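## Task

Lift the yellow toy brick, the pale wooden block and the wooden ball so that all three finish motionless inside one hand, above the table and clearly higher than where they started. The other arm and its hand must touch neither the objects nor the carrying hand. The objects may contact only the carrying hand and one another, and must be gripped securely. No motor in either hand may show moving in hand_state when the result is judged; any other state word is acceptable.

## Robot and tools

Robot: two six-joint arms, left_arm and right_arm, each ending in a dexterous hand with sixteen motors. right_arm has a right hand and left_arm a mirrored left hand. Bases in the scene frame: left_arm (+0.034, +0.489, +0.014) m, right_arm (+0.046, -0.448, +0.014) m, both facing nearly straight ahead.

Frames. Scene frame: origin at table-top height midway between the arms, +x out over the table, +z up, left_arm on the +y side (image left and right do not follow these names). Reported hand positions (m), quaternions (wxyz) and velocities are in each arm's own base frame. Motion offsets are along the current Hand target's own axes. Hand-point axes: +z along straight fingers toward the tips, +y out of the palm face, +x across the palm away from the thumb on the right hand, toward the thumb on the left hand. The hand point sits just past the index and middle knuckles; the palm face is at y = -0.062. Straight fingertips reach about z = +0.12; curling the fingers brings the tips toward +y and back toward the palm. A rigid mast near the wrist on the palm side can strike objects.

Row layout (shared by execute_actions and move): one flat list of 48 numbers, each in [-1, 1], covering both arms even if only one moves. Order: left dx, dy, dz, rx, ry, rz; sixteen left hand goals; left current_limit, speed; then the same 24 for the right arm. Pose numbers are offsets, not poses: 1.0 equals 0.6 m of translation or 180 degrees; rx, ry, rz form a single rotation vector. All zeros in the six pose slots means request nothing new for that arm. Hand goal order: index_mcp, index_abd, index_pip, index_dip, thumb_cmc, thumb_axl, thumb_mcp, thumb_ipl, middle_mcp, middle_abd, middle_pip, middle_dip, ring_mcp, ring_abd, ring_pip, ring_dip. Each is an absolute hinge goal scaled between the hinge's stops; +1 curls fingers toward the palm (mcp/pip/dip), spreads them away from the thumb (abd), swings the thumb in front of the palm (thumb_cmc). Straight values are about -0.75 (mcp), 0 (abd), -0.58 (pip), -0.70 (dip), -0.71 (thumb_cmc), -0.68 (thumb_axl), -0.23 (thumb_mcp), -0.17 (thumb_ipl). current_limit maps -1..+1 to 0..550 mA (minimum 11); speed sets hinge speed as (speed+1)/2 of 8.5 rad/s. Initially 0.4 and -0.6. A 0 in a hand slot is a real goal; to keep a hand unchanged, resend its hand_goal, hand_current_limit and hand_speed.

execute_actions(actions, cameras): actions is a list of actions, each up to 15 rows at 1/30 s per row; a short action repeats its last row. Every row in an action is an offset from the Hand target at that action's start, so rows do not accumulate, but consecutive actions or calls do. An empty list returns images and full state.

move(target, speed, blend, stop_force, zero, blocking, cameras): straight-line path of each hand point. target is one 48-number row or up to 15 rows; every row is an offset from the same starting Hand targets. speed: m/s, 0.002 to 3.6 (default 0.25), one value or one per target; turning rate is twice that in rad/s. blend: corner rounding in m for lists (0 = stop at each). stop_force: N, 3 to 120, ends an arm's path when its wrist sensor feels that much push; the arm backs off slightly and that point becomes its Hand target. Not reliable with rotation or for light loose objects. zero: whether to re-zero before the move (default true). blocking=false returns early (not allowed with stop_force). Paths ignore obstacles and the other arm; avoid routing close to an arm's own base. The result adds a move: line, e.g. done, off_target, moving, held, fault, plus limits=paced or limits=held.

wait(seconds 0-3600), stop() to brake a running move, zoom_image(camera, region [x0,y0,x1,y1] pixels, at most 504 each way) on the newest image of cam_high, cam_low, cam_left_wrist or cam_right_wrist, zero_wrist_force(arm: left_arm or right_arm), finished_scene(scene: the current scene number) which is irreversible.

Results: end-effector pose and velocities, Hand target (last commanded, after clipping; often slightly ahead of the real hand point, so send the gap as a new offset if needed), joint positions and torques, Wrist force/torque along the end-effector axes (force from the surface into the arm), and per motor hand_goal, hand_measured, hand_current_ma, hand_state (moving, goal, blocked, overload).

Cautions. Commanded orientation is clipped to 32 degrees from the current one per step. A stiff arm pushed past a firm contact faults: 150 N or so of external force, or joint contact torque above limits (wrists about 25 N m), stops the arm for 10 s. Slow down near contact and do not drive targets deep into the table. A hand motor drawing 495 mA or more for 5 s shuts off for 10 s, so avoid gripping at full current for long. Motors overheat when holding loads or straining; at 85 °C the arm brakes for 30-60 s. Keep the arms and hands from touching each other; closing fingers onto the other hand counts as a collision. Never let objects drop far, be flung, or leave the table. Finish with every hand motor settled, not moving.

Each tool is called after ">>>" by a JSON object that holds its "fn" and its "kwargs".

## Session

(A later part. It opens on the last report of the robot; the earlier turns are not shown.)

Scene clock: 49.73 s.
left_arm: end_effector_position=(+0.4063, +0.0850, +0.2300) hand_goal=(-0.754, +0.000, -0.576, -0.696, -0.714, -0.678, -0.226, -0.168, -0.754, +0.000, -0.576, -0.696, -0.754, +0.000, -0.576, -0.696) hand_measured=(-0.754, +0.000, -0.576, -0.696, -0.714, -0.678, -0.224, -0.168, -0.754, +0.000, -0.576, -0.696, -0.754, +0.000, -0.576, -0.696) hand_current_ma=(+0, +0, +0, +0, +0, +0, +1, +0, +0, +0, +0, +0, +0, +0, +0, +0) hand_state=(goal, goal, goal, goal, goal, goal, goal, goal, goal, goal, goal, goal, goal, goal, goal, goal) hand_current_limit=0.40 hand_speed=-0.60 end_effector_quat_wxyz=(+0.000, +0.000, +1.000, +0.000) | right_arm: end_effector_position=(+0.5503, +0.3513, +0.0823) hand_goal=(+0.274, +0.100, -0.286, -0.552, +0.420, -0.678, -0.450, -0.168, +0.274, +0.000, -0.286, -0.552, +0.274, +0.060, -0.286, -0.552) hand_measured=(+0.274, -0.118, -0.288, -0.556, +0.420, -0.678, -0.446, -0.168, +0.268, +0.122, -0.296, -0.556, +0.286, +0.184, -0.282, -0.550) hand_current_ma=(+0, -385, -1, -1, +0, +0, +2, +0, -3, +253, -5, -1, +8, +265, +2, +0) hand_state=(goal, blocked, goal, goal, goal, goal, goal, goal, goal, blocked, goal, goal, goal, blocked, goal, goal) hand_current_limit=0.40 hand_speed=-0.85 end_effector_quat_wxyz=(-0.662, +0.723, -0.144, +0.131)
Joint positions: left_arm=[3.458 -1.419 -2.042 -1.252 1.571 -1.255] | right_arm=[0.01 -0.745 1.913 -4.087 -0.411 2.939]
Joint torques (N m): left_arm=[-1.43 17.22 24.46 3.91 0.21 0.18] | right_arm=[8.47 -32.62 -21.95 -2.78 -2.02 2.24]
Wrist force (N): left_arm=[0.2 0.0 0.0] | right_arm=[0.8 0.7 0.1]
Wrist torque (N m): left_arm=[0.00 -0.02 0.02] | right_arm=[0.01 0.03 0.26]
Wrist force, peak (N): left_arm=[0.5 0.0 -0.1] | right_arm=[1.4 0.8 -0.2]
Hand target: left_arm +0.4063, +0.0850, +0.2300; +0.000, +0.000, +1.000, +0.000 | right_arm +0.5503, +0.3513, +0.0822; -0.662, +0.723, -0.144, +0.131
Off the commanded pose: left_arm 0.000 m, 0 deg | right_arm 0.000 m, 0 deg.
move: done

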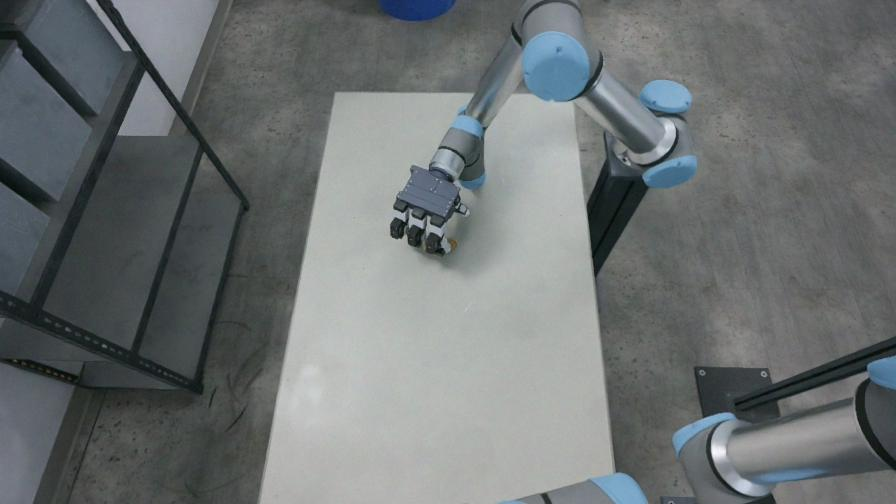

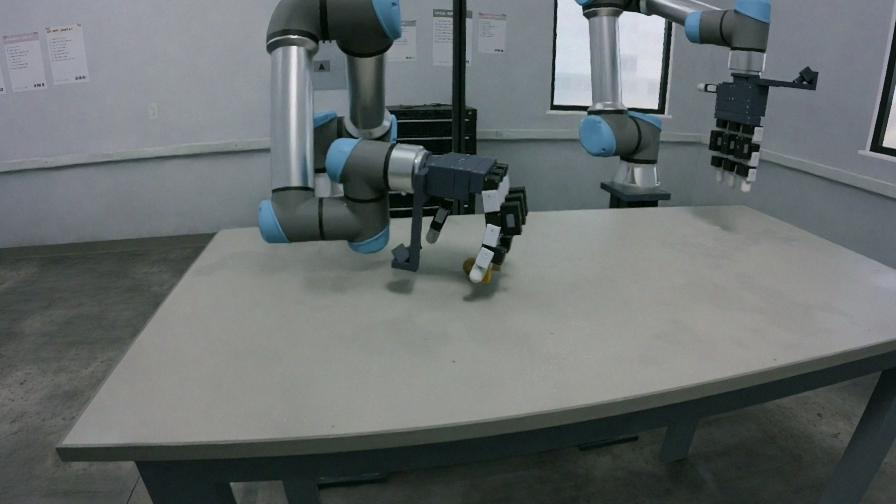

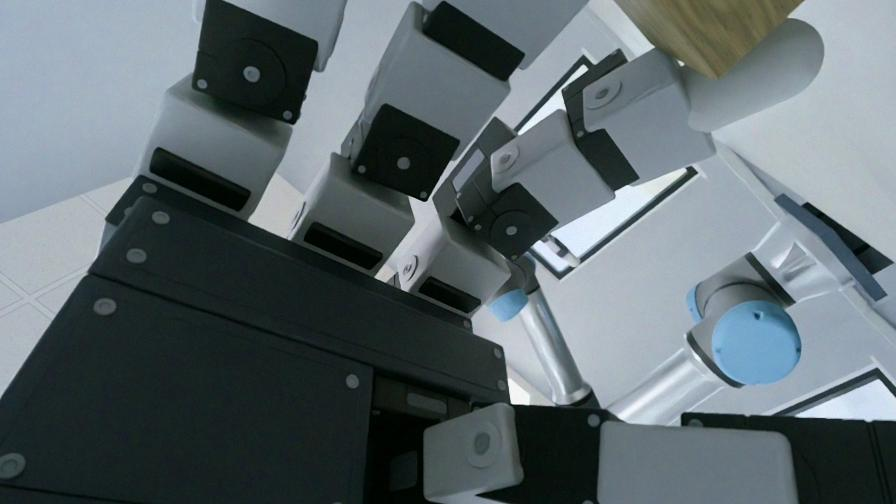

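>>> {"fn": "move", "kwargs": {"target": [0,0,0,0,0,0,-0.754,0,-0.576,-0.696,-0.714,-0.678,-0.226,-0.168,-0.754,0,-0.576,-0.696,-0.754,0,-0.576,-0.696,0.4,-0.6,0.003,0.0515,0.0045,0,0,0,0.274,0.1,-0.286,-0.552,0.42,-0.677,-0.45,-0.168,0.274,0.0,-0.286,-0.552,0.274,0.06,-0.286,-0.552,0.4,-0.85], "speed": 0.04, "stop_force": 3.5, "cameras": ["cam_high","cam_low","cam_right_wrist"]}}

>>> {"fn": "zoom_image", "kwargs": {"camera": "cam_low", "region": [420, 220, 520, 300]}}

>>> {"fn": "zoom_image", "kwargs": {"camera": "cam_high", "region": [410, 200, 490, 280]}}

Scene clock: 52.73 s.
left_arm: end_effector_position=(+0.4063, +0.0850, +0.2300) hand_goal=(-0.754, +0.000, -0.576, -0.696, -0.714, -0.678, -0.226, -0.168, -0.754, +0.000, -0.576, -0.696, -0.754, +0.000, -0.576, -0.696) hand_measured=(-0.754, +0.000, -0.576, -0.696, -0.714, -0.678, -0.224, -0.168, -0.754, +0.000, -0.576, -0.696, -0.754, +0.000, -0.576, -0.696) hand_current_ma=(+0, +0, +0, +0, +0, +0, +1, +0, +0, +0, +0, +0, +0, +0, +0, +0) hand_state=(goal, goal, goal, goal, goal, goal, goal, goal, goal, goal, goal, goal, goal, goal, goal, goal) hand_current_limit=0.40 hand_speed=-0.60 end_effector_quat_wxyz=(+0.000, +0.000, +1.000, +0.000) | right_arm: end_effector_position=(+0.5519, +0.3506, +0.0512) hand_goal=(+0.274, +0.100, -0.286, -0.552, +0.420, -0.678, -0.450, -0.168, +0.274, +0.000, -0.286, -0.552, +0.274, +0.060, -0.286, -0.552) hand_measured=(+0.274, -0.118, -0.288, -0.556, +0.420, -0.678, -0.446, -0.168, +0.268, +0.122, -0.296, -0.556, +0.286, +0.184, -0.282, -0.550) hand_current_ma=(+0, -385, -1, -1, +0, +0, +2, +0, -3, +253, -5, -1, +8, +265, +2, +0) hand_state=(goal, blocked, goal, goal, goal, goal, goal, goal, goal, blocked, goal, goal, goal, blocked, goal, goal) hand_current_limit=0.40 hand_speed=-0.85 end_effector_quat_wxyz=(-0.662, +0.723, -0.144, +0.131)
Joint positions: left_arm=[3.458 -1.419 -2.042 -1.252 1.571 -1.255] | right_arm=[0.008 -0.672 1.891 -4.138 -0.41 2.938]
Joint torques (N m): left_arm=[-1.23 17.07 24.75 4.14 0.09 0.19] | right_arm=[-8.64 -32.46 -20.46 -2.81 2.84 2.14]
Wrist force (N): left_arm=[0.1 -0.1 0.1] | right_arm=[1.0 0.4 0.2]
Wrist torque (N m): left_arm=[-0.01 -0.01 0.01] | right_arm=[-0.06 -0.01 0.34]
Wrist force, peak (N): left_arm=[0.4 0.3 0.0] | right_arm=[1.1 1.2 0.3]
Hand target: left_arm +0.4063, +0.0850, +0.2300; +0.000, +0.000, +1.000, +0.000 | right_arm +0.5519, +0.3506, +0.0512; -0.662, +0.723, -0.144, +0.131
Off the commanded pose: left_arm 0.000 m, 0 deg | right_arm 0.000 m, 0 deg.
move: done

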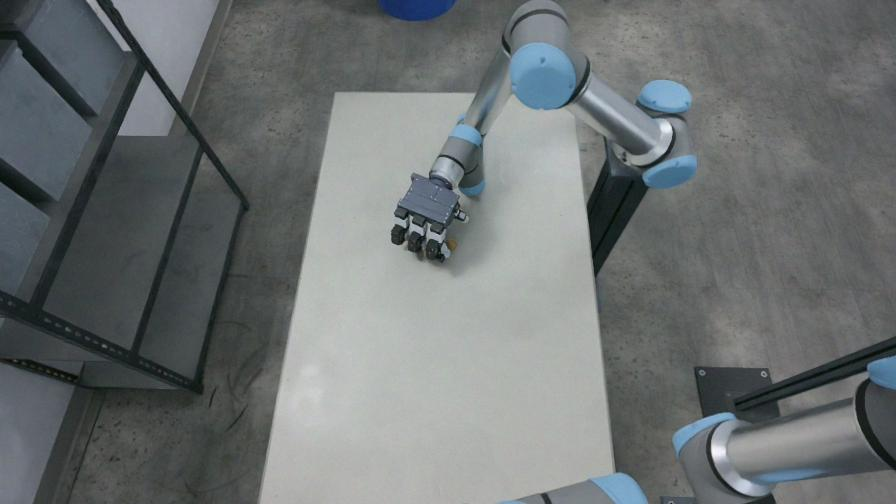

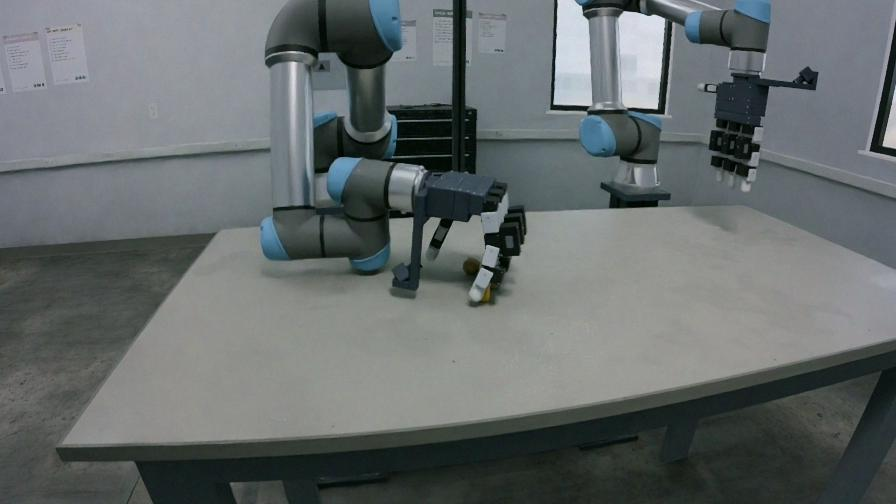

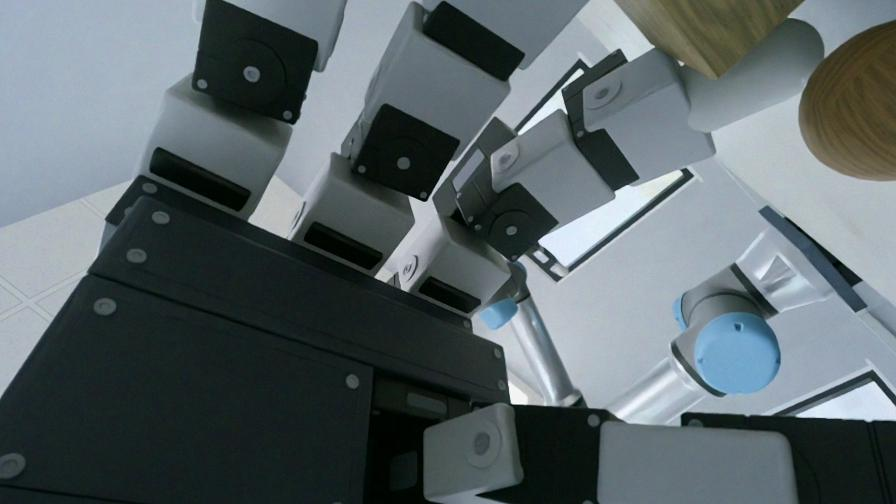

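Scaled by 5.040.

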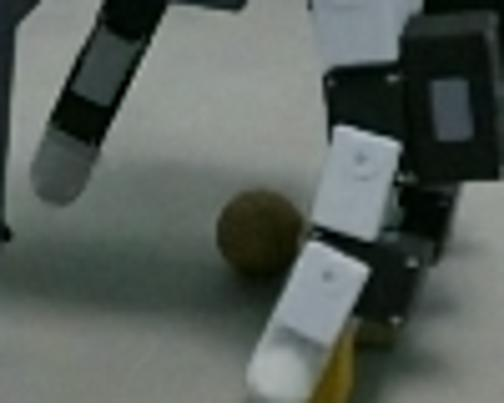

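Scaled by 6.300.

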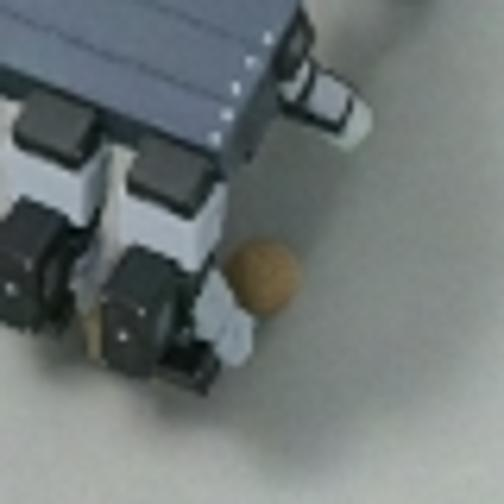

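>>> {"fn": "move", "kwargs": {"target": [0,0,0,0,0,0,-0.754,0,-0.576,-0.696,-0.714,-0.678,-0.226,-0.168,-0.754,0,-0.576,-0.696,-0.754,0,-0.576,-0.696,0.4,-0.6,0,0,0,0,0,0,0.274,0.1,-0.286,-0.552,0.42,-0.677,-0.1,-0.168,0.274,0.0,-0.286,-0.552,0.274,0.06,-0.286,-0.552,0.4,-0.92], "cameras": ["cam_high","cam_low","cam_right_wrist"]}}

>>> {"fn": "zoom_image", "kwargs": {"camera": "cam_low", "region": [420, 220, 520, 300]}}

>>> {"fn": "zoom_image", "kwargs": {"camera": "cam_high", "region": [410, 200, 490, 280]}}

Scene clock: 55.37 s.
left_arm: end_effector_position=(+0.4063, +0.0850, +0.2300) hand_goal=(-0.754, +0.000, -0.576, -0.696, -0.714, -0.678, -0.226, -0.168, -0.754, +0.000, -0.576, -0.696, -0.754, +0.000, -0.576, -0.696) hand_measured=(-0.754, +0.000, -0.576, -0.696, -0.714, -0.678, -0.224, -0.168, -0.754, +0.000, -0.576, -0.696, -0.754, +0.000, -0.576, -0.696) hand_current_ma=(+0, +0, +0, +0, +0, +0, +1, +0, +0, +0, +0, +0, +0, +0, +0, +0) hand_state=(goal, goal, goal, goal, goal, goal, goal, goal, goal, goal, goal, goal, goal, goal, goal, goal) hand_current_limit=0.40 hand_speed=-0.60 end_effector_quat_wxyz=(+0.000, +0.000, +1.000, +0.000) | right_arm: end_effector_position=(+0.5519, +0.3506, +0.0512) hand_goal=(+0.274, +0.100, -0.286, -0.552, +0.420, -0.678, -0.100, -0.168, +0.274, +0.000, -0.286, -0.552, +0.274, +0.060, -0.286, -0.552) hand_measured=(+0.274, -0.118, -0.288, -0.556, +0.420, -0.678, -0.102, -0.168, +0.268, +0.122, -0.296, -0.556, +0.286, +0.184, -0.282, -0.550) hand_current_ma=(+0, -385, -1, -1, +0, +0, -1, +0, -3, +253, -5, -1, +8, +265, +2, +0) hand_state=(goal, blocked, goal, goal, goal, goal, goal, goal, goal, blocked, goal, goal, goal, blocked, goal, goal) hand_current_limit=0.40 hand_speed=-0.92 end_effector_quat_wxyz=(-0.662, +0.723, -0.144, +0.131)
Joint positions: left_arm=[3.458 -1.419 -2.042 -1.252 1.571 -1.255] | right_arm=[0.008 -0.672 1.891 -4.138 -0.41 2.938]
Joint torques (N m): left_arm=[-0.86 17.47 24.66 4.12 0.15 0.22] | right_arm=[-8.06 -33 -20.13 -2.81 2.87 2.14]
Wrist force (N): left_arm=[0.1 -0.2 -0.1] | right_arm=[1.0 0.8 -0.4]
Wrist torque (N m): left_arm=[-0.02 -0.01 0.01] | right_arm=[0.02 0.01 0.35]
Wrist force, peak (N): left_arm=[0.5 0.2 -0.2] | right_arm=[1.2 1.0 0.0]
Hand target: left_arm +0.4063, +0.0850, +0.2300; +0.000, +0.000, +1.000, +0.000 | right_arm +0.5519, +0.3506, +0.0512; -0.662, +0.723, -0.144, +0.131
Off the commanded pose: left_arm 0.000 m, 0 deg | right_arm 0.000 m, 0 deg.
move: done

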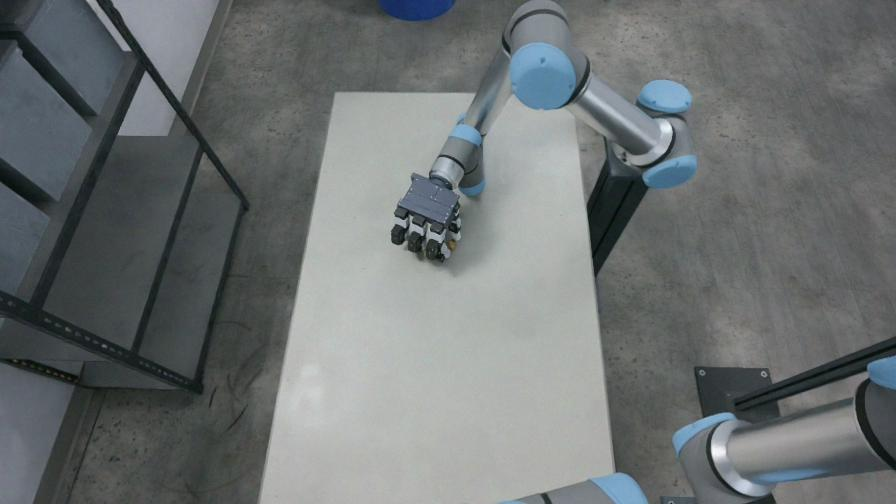

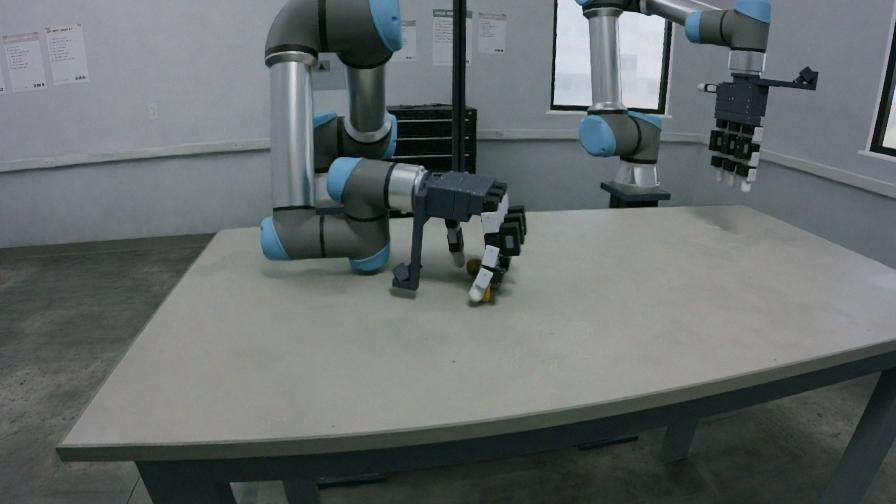

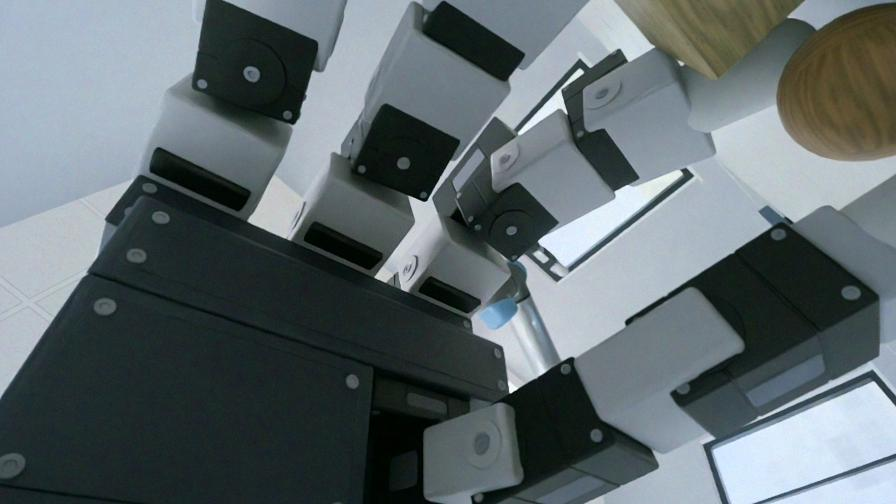

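Scaled by 5.040.

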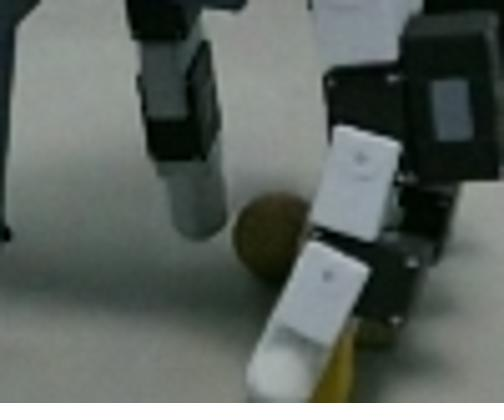

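Scaled by 6.300.

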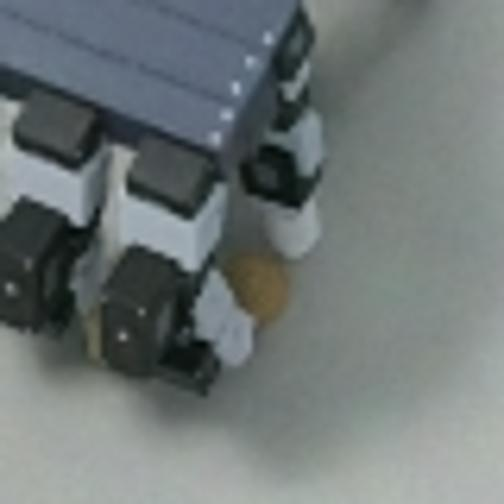

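>>> {"fn": "move", "kwargs": {"target": [[0,0,0,0,0,0,-0.754,0,-0.576,-0.696,-0.714,-0.678,-0.226,-0.168,-0.754,0,-0.576,-0.696,-0.754,0,-0.576,-0.696,0.4,-0.6,0,0,0,0,0,0,0.274,0.1,-0.286,-0.552,0.445,-0.677,-0.115,-0.168,0.274,0.0,-0.286,-0.552,0.274,0.06,-0.286,-0.552,0.4,-0.94],[0,0,0,0,0,0,-0.754,0,-0.576,-0.696,-0.714,-0.678,-0.226,-0.168,-0.754,0,-0.576,-0.696,-0.754,0,-0.576,-0.696,0.4,-0.6,0,0,0,0,0,0,0.274,0.1,-0.286,-0.552,0.445,-0.677,-0.07,-0.168,0.274,0.0,-0.286,-0.552,0.274,0.06,-0.286,-0.552,0.4,-0.94]], "cameras": ["cam_high","cam_low","cam_right_wrist"]}}

>>> {"fn": "zoom_image", "kwargs": {"camera": "cam_low", "region": [420, 220, 520, 300]}}

>>> {"fn": "zoom_image", "kwargs": {"camera": "cam_high", "region": [410, 200, 490, 280]}}

Scene clock: 61.63 s.
left_arm: end_effector_position=(+0.4063, +0.0850, +0.2300) hand_goal=(-0.754, +0.000, -0.576, -0.696, -0.714, -0.678, -0.226, -0.168, -0.754, +0.000, -0.576, -0.696, -0.754, +0.000, -0.576, -0.696) hand_measured=(-0.754, +0.000, -0.576, -0.696, -0.714, -0.678, -0.224, -0.168, -0.754, +0.000, -0.576, -0.696, -0.754, +0.000, -0.576, -0.696) hand_current_ma=(+0, +0, +0, +0, +0, +0, +1, +0, +0, +0, +0, +0, +0, +0, +0, +0) hand_state=(goal, goal, goal, goal, goal, goal, goal, goal, goal, goal, goal, goal, goal, goal, goal, goal) hand_current_limit=0.40 hand_speed=-0.60 end_effector_quat_wxyz=(+0.000, +0.000, +1.000, +0.000) | right_arm: end_effector_position=(+0.5519, +0.3506, +0.0512) hand_goal=(+0.274, +0.100, -0.286, -0.552, +0.444, -0.678, -0.070, -0.168, +0.274, +0.000, -0.286, -0.552, +0.274, +0.060, -0.286, -0.552) hand_measured=(+0.274, -0.118, -0.288, -0.556, +0.444, -0.678, -0.074, -0.168, +0.268, +0.122, -0.296, -0.556, +0.286, +0.184, -0.282, -0.550) hand_current_ma=(+0, -385, -1, -1, +0, +0, -1, +0, -3, +253, -5, -1, +8, +265, +2, +0) hand_state=(goal, blocked, goal, goal, goal, goal, goal, goal, goal, blocked, goal, goal, goal, blocked, goal, goal) hand_current_limit=0.40 hand_speed=-0.94 end_effector_quat_wxyz=(-0.662, +0.723, -0.144, +0.131)
Joint positions: left_arm=[3.458 -1.419 -2.042 -1.252 1.571 -1.255] | right_arm=[0.008 -0.672 1.891 -4.138 -0.41 2.938]
Joint torques (N m): left_arm=[-0.95 17.23 24.98 4.29 0.11 0.16] | right_arm=[-9 -33.82 -19.9 -2.81 2.54 2.13]
Wrist force (N): left_arm=[0.0 0.0 -0.3] | right_arm=[1.1 0.6 0.0]
Wrist torque (N m): left_arm=[0.03 -0.01 0.01] | right_arm=[-0.03 -0.01 0.36]
Wrist force, peak (N): left_arm=[0.5 -0.1 -0.2] | right_arm=[1.4 0.9 -0.1]
Hand target: left_arm +0.4063, +0.0850, +0.2300; +0.000, +0.000, +1.000, +0.000 | right_arm +0.5519, +0.3506, +0.0512; -0.662, +0.723, -0.144, +0.131
Off the commanded pose: left_arm 0.000 m, 0 deg | right_arm 0.000 m, 0 deg.
move: done

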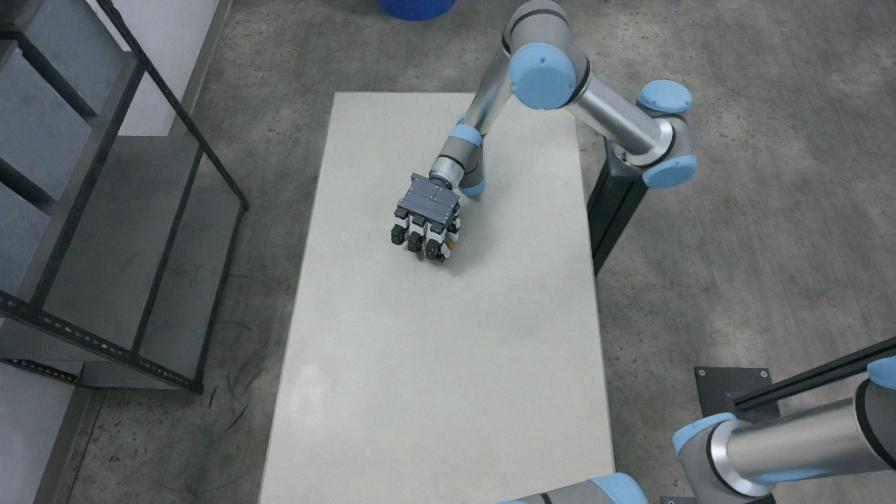

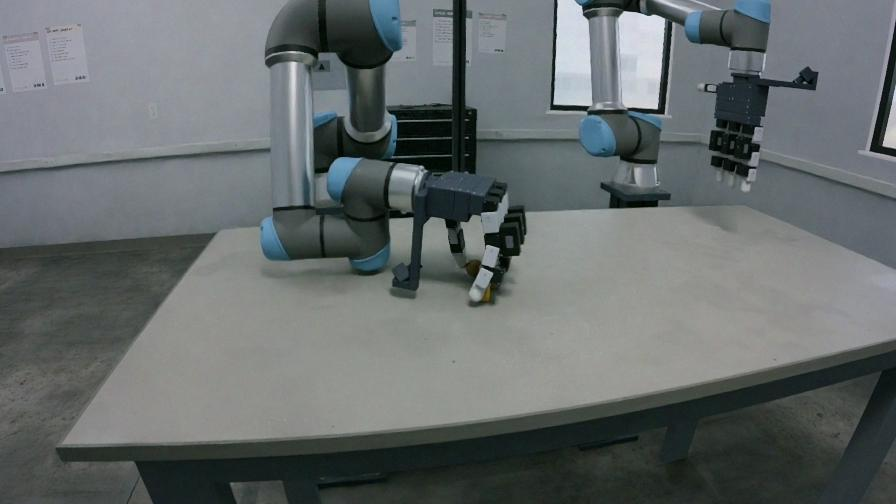

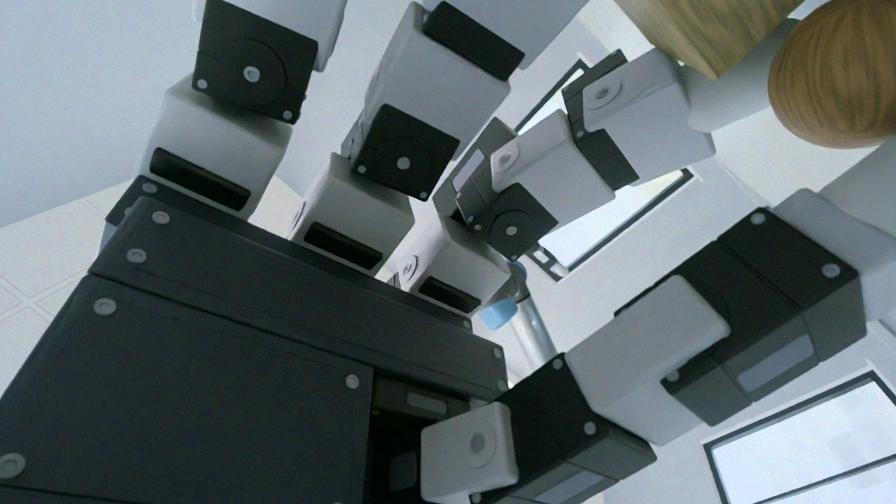

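Scaled by 5.040.

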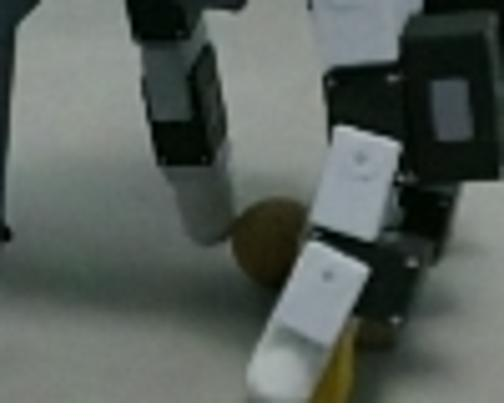

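Scaled by 6.300.

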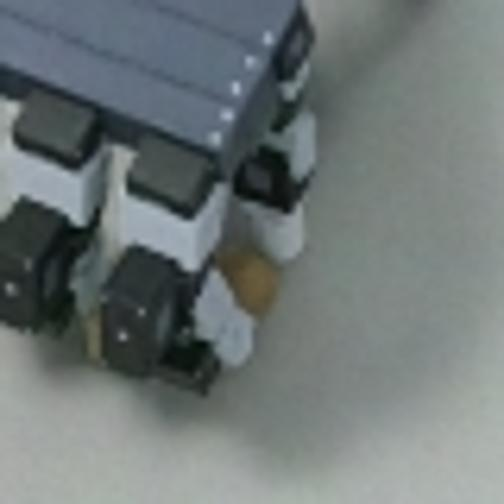

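>>> {"fn": "move", "kwargs": {"target": [[0,0,0,0,0,0,-0.754,0,-0.576,-0.696,-0.714,-0.678,-0.226,-0.168,-0.754,0,-0.576,-0.696,-0.754,0,-0.576,-0.696,0.4,-0.6,0,0,0,0,0,0,0.274,0.1,-0.286,-0.552,0.46,-0.677,-0.05,-0.168,0.274,0.0,-0.286,-0.552,0.274,0.06,-0.286,-0.552,0.4,-0.95],[0,0,0,0,0,0,-0.754,0,-0.576,-0.696,-0.714,-0.678,-0.226,-0.168,-0.754,0,-0.576,-0.696,-0.754,0,-0.576,-0.696,0.4,-0.6,0,0,0,0,0,0,0.304,0.1,-0.286,-0.552,0.46,-0.677,-0.04,-0.168,0.274,0.0,-0.286,-0.552,0.274,0.06,-0.286,-0.552,0.4,-0.95]], "cameras": ["cam_high","cam_low","cam_right_wrist"]}}

>>> {"fn": "zoom_image", "kwargs": {"camera": "cam_low", "region": [420, 220, 520, 300]}}

>>> {"fn": "zoom_image", "kwargs": {"camera": "cam_high", "region": [410, 200, 490, 280]}}

Scene clock: 63.63 s.
left_arm: end_effector_position=(+0.4063, +0.0850, +0.2300) hand_goal=(-0.754, +0.000, -0.576, -0.696, -0.714, -0.678, -0.226, -0.168, -0.754, +0.000, -0.576, -0.696, -0.754, +0.000, -0.576, -0.696) hand_measured=(-0.754, +0.000, -0.576, -0.696, -0.714, -0.678, -0.224, -0.168, -0.754, +0.000, -0.576, -0.696, -0.754, +0.000, -0.576, -0.696) hand_current_ma=(+0, +0, +0, +0, +0, +0, +1, +0, +0, +0, +0, +0, +0, +0, +0, +0) hand_state=(goal, goal, goal, goal, goal, goal, goal, goal, goal, goal, goal, goal, goal, goal, goal, goal) hand_current_limit=0.40 hand_speed=-0.60 end_effector_quat_wxyz=(+0.000, +0.000, +1.000, +0.000) | right_arm: end_effector_position=(+0.5519, +0.3506, +0.0512) hand_goal=(+0.304, +0.100, -0.286, -0.552, +0.460, -0.678, -0.040, -0.168, +0.274, +0.000, -0.286, -0.552, +0.274, +0.060, -0.286, -0.552) hand_measured=(+0.276, -0.118, -0.294, -0.556, +0.458, -0.678, -0.056, -0.170, +0.266, +0.122, -0.296, -0.556, +0.286, +0.184, -0.282, -0.550) hand_current_ma=(-31, -385, -3, -1, +0, +0, -18, -1, -4, +253, -5, -1, +8, +265, +2, +0) hand_state=(blocked, blocked, goal, goal, goal, goal, goal, goal, goal, blocked, goal, goal, goal, blocked, goal, goal) hand_current_limit=0.40 hand_speed=-0.95 end_effector_quat_wxyz=(-0.662, +0.723, -0.144, +0.131)
Joint positions: left_arm=[3.458 -1.419 -2.042 -1.252 1.571 -1.255] | right_arm=[0.008 -0.672 1.891 -4.138 -0.41 2.938]
Joint torques (N m): left_arm=[-1.17 17.32 24.27 4.44 0.18 0.22] | right_arm=[-8.16 -32.58 -20.17 -2.74 2.56 1.99]
Wrist force (N): left_arm=[0.2 0.0 -0.2] | right_arm=[0.8 0.4 0.1]
Wrist torque (N m): left_arm=[0.02 -0.03 0.02] | right_arm=[-0.04 0.01 0.36]
Wrist force, peak (N): left_arm=[0.4 0.1 -0.3] | right_arm=[1.4 0.9 -0.4]
Hand target: left_arm +0.4063, +0.0850, +0.2300; +0.000, +0.000, +1.000, +0.000 | right_arm +0.5519, +0.3506, +0.0512; -0.662, +0.723, -0.144, +0.131
Off the commanded pose: left_arm 0.000 m, 0 deg | right_arm 0.000 m, 0 deg.
move: done

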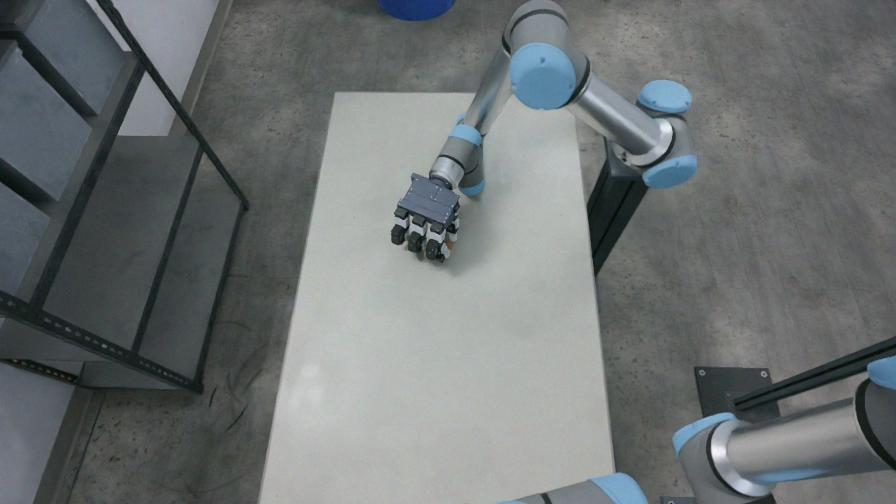

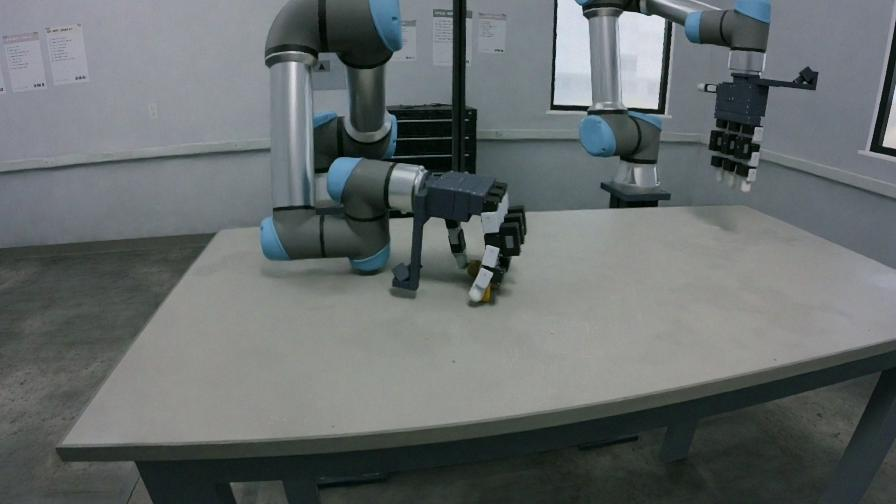

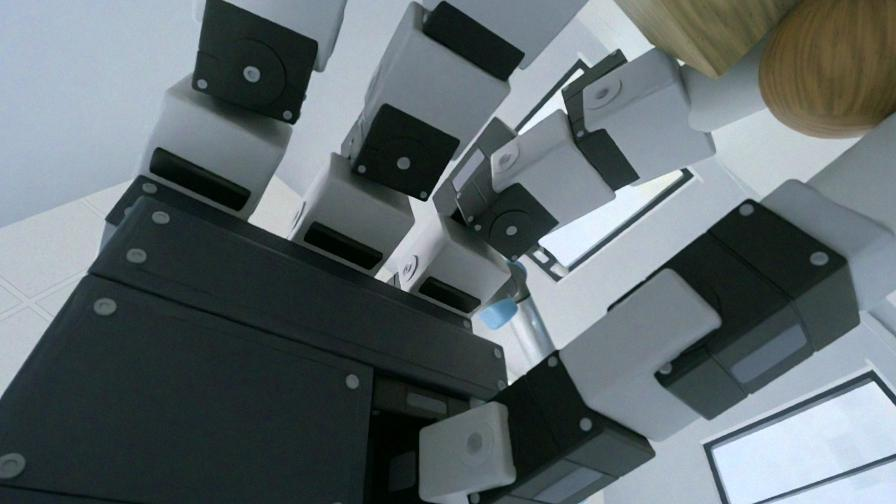

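Scaled by 5.040.

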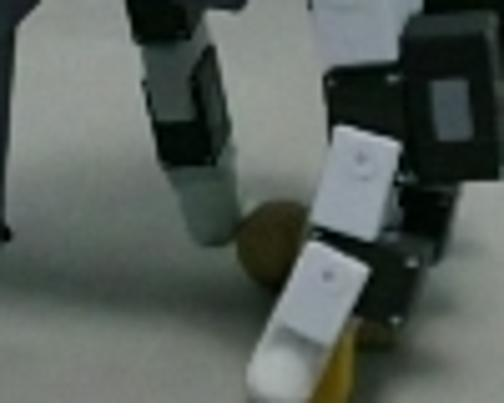

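Scaled by 6.300.

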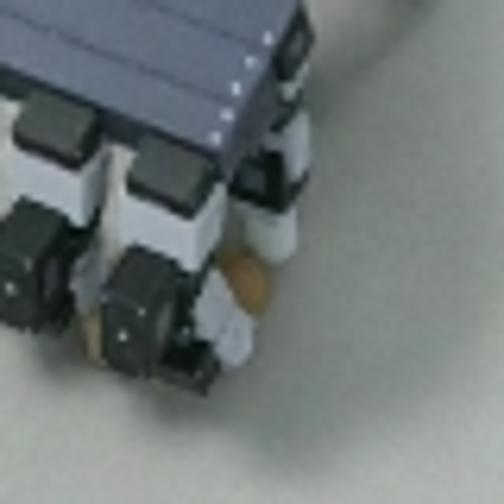

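>>> {"fn": "move", "kwargs": {"target": [[0,0,0,0,0,0,-0.754,0,-0.576,-0.696,-0.714,-0.678,-0.226,-0.168,-0.754,0,-0.576,-0.696,-0.754,0,-0.576,-0.696,0.4,-0.6,0,0,0,0,0,0,0.32,0.1,-0.286,-0.552,0.46,-0.677,-0.02,-0.16,0.274,0.0,-0.286,-0.552,0.274,0.06,-0.286,-0.552,0.4,-0.95],[0,0,0,0,0,0,-0.754,0,-0.576,-0.696,-0.714,-0.678,-0.226,-0.168,-0.754,0,-0.576,-0.696,-0.754,0,-0.576,-0.696,0.4,-0.6,0,0,0,0,0,0,0.345,0.1,-0.276,-0.552,0.46,-0.677,0.02,-0.145,0.274,0.0,-0.286,-0.552,0.274,0.06,-0.286,-0.552,0.4,-0.95]], "cameras": ["cam_high","cam_low","cam_right_wrist"]}}

>>> {"fn": "zoom_image", "kwargs": {"camera": "cam_low", "region": [420, 220, 520, 300]}}

>>> {"fn": "zoom_image", "kwargs": {"camera": "cam_high", "region": [410, 200, 490, 280]}}

Scene clock: 65.53 s.
left_arm: end_effector_position=(+0.4063, +0.0850, +0.2300) hand_goal=(-0.754, +0.000, -0.576, -0.696, -0.714, -0.678, -0.226, -0.168, -0.754, +0.000, -0.576, -0.696, -0.754, +0.000, -0.576, -0.696) hand_measured=(-0.754, +0.000, -0.576, -0.696, -0.714, -0.678, -0.224, -0.168, -0.754, +0.000, -0.576, -0.696, -0.754, +0.000, -0.576, -0.696) hand_current_ma=(+0, +0, +0, +0, +0, +0, +1, +0, +0, +0, +0, +0, +0, +0, +0, +0) hand_state=(goal, goal, goal, goal, goal, goal, goal, goal, goal, goal, goal, goal, goal, goal, goal, goal) hand_current_limit=0.40 hand_speed=-0.60 end_effector_quat_wxyz=(+0.000, +0.000, +1.000, +0.000) | right_arm: end_effector_position=(+0.5519, +0.3506, +0.0512) hand_goal=(+0.344, +0.100, -0.276, -0.552, +0.460, -0.678, +0.020, -0.146, +0.274, +0.000, -0.286, -0.552, +0.274, +0.060, -0.286, -0.552) hand_measured=(+0.280, -0.118, -0.298, -0.564, +0.458, -0.678, -0.046, -0.170, +0.264, +0.122, -0.296, -0.556, +0.286, +0.184, -0.282, -0.550) hand_current_ma=(-126, -385, -19, -7, +0, +0, -177, -36, -6, +253, -6, -1, +8, +265, +2, +0) hand_state=(blocked, blocked, blocked, goal, goal, goal, blocked, blocked, goal, blocked, goal, goal, goal, blocked, goal, goal) hand_current_limit=0.40 hand_speed=-0.95 end_effector_quat_wxyz=(-0.662, +0.723, -0.144, +0.131)
Joint positions: left_arm=[3.458 -1.419 -2.042 -1.252 1.571 -1.255] | right_arm=[0.008 -0.672 1.891 -4.138 -0.41 2.938]
Joint torques (N m): left_arm=[-0.9 18.06 24.93 4.39 0.05 0.2] | right_arm=[-7.99 -33.04 -19.48 -2.75 2.33 2.03]
Wrist force (N): left_arm=[0.2 0.1 -0.1] | right_arm=[1.3 -0.8 -0.6]
Wrist torque (N m): left_arm=[0.03 -0.03 0.02] | right_arm=[-0.11 -0.04 0.39]
Wrist force, peak (N): left_arm=[0.3 0.1 -0.3] | right_arm=[1.3 -0.8 -0.6]
Hand target: left_arm +0.4063, +0.0850, +0.2300; +0.000, +0.000, +1.000, +0.000 | right_arm +0.5519, +0.3506, +0.0512; -0.662, +0.723, -0.144, +0.131
Off the commanded pose: left_arm 0.000 m, 0 deg | right_arm 0.000 m, 0 deg.
move: done

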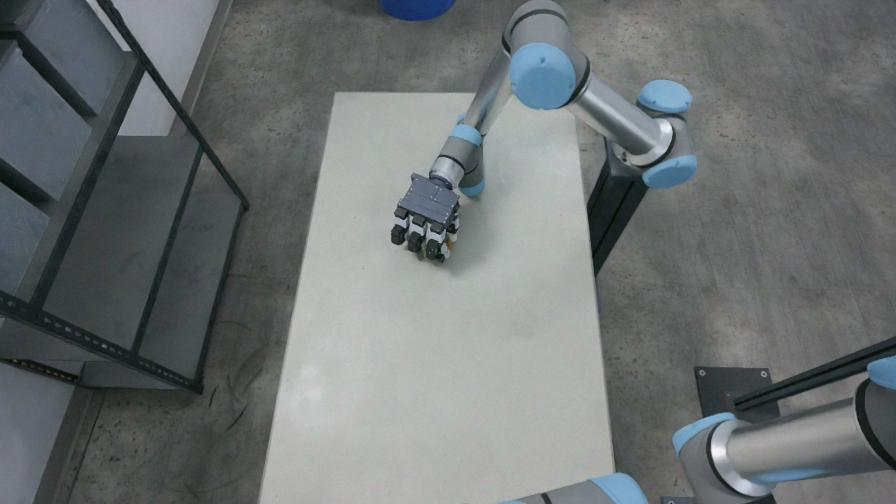

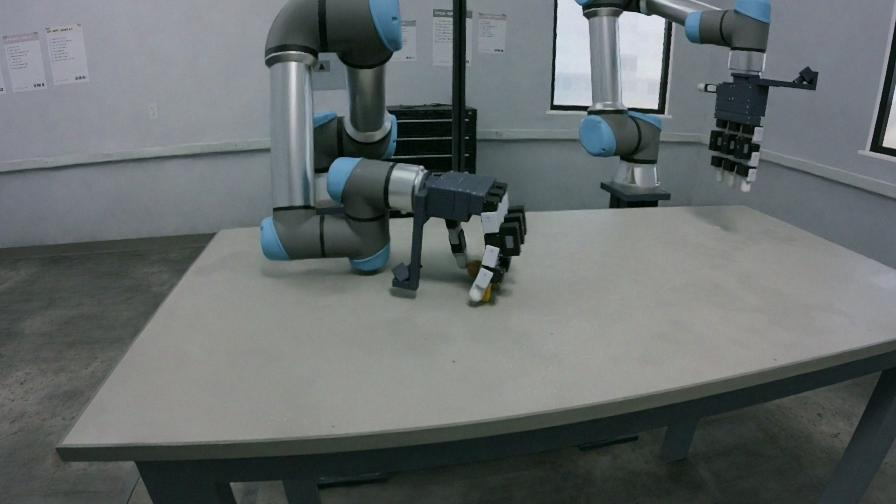

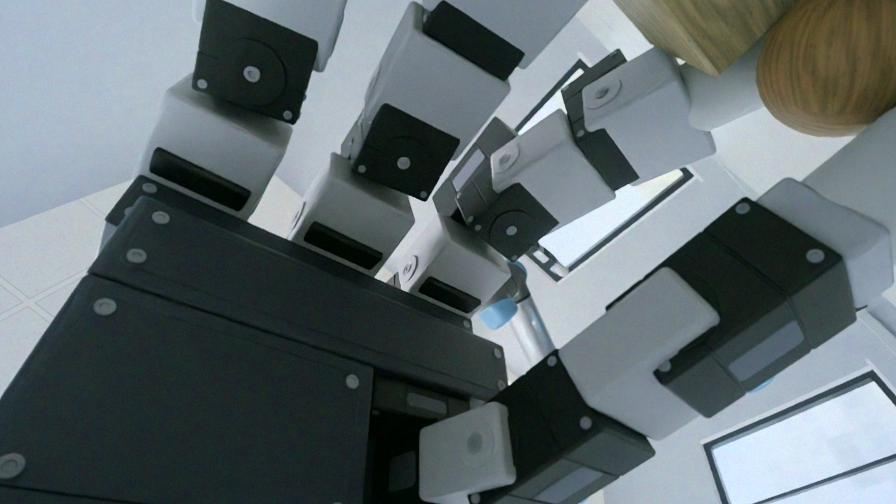

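Scaled by 5.040.

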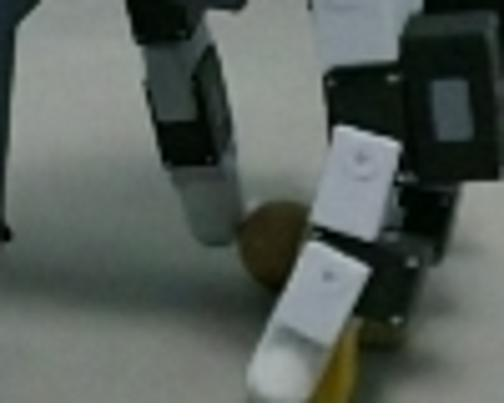

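Scaled by 6.300.

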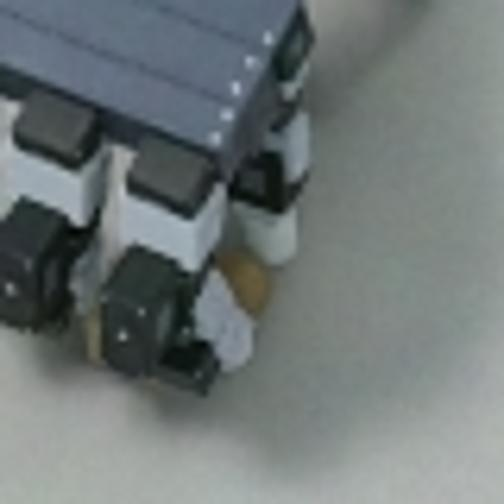

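>>> {"fn": "move", "kwargs": {"target": [0,0,0,0,0,0,-0.754,0,-0.576,-0.696,-0.714,-0.678,-0.226,-0.168,-0.754,0,-0.576,-0.696,-0.754,0,-0.576,-0.696,0.4,-0.6,0,-0.0498,-0.0044,0,0,0,0.344,0.1,-0.276,-0.552,0.46,-0.678,0.02,-0.146,0.274,0.0,-0.286,-0.552,0.274,0.06,-0.286,-0.552,0.4,-0.95], "speed": 0.04, "cameras": ["cam_low","cam_right_wrist"]}}

>>> {"fn": "zoom_image", "kwargs": {"camera": "cam_low", "region": [420, 220, 520, 300]}}

Scene clock: 67.20 s.
left_arm: end_effector_position=(+0.4063, +0.0850, +0.2300) hand_goal=(-0.754, +0.000, -0.576, -0.696, -0.714, -0.678, -0.226, -0.168, -0.754, +0.000, -0.576, -0.696, -0.754, +0.000, -0.576, -0.696) hand_measured=(-0.754, +0.000, -0.576, -0.696, -0.714, -0.678, -0.224, -0.168, -0.754, +0.000, -0.576, -0.696, -0.754, +0.000, -0.576, -0.696) hand_current_ma=(+0, +0, +0, +0, +0, +0, +1, +0, +0, +0, +0, +0, +0, +0, +0, +0) hand_state=(goal, goal, goal, goal, goal, goal, goal, goal, goal, goal, goal, goal, goal, goal, goal, goal) hand_current_limit=0.40 hand_speed=-0.60 end_effector_quat_wxyz=(+0.000, +0.000, +1.000, +0.000) | right_arm: end_effector_position=(+0.5520, +0.3506, +0.0811) hand_goal=(+0.344, +0.100, -0.276, -0.552, +0.460, -0.678, +0.020, -0.146, +0.274, +0.000, -0.286, -0.552, +0.274, +0.060, -0.286, -0.552) hand_measured=(+0.280, -0.118, -0.300, -0.566, +0.458, -0.678, -0.044, -0.170, +0.264, +0.120, -0.296, -0.556, +0.286, +0.184, -0.282, -0.550) hand_current_ma=(-126, -385, -22, -9, +0, +0, -168, -36, -6, +252, -6, -1, +8, +262, +2, +0) hand_state=(blocked, blocked, blocked, goal, goal, goal, blocked, blocked, goal, blocked, goal, goal, goal, blocked, goal, goal) hand_current_limit=0.40 hand_speed=-0.95 end_effector_quat_wxyz=(-0.662, +0.723, -0.144, +0.131)
Joint positions: left_arm=[3.458 -1.419 -2.042 -1.252 1.571 -1.255] | right_arm=[0.008 -0.741 1.908 -4.086 -0.41 2.938]
Joint torques (N m): left_arm=[-1.03 17.77 25.07 4.45 0.14 0.21] | right_arm=[-8.93 -52.58 2.09 0.65 2.74 -2.59]
Wrist force (N): left_arm=[0.3 -0.1 0.0] | right_arm=[0.8 0.7 0.1]
Wrist torque (N m): left_arm=[-0.01 -0.03 0.02] | right_arm=[-0.03 0.03 0.30]
Wrist force, peak (N): left_arm=[0.4 0.0 0.1] | right_arm=[1.5 -0.7 -0.4]
Hand target: left_arm +0.4063, +0.0850, +0.2300; +0.000, +0.000, +1.000, +0.000 | right_arm +0.5520, +0.3506, +0.0812; -0.662, +0.723, -0.144, +0.131
Off the commanded pose: left_arm 0.000 m, 0 deg | right_arm 0.000 m, 0 deg.
move: done

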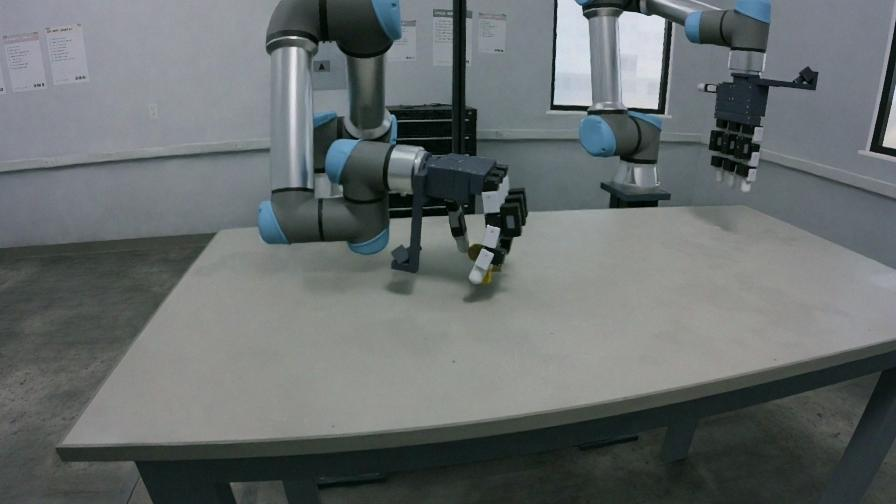

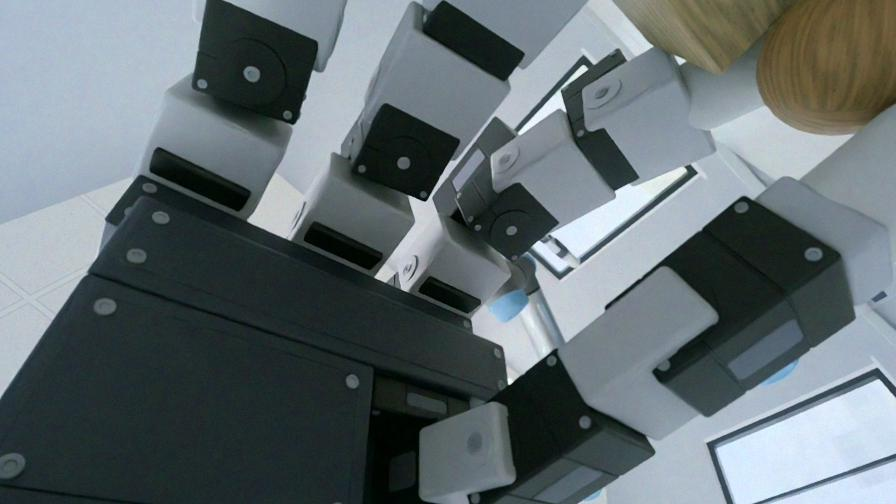

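Scaled by 5.040.

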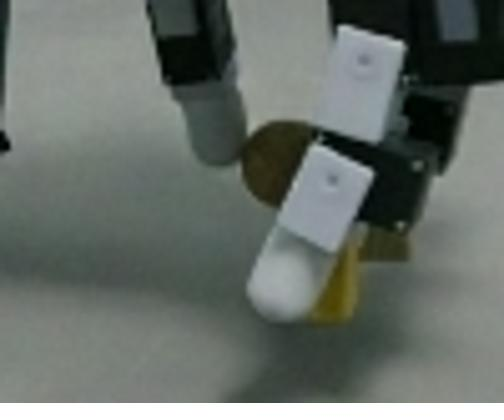

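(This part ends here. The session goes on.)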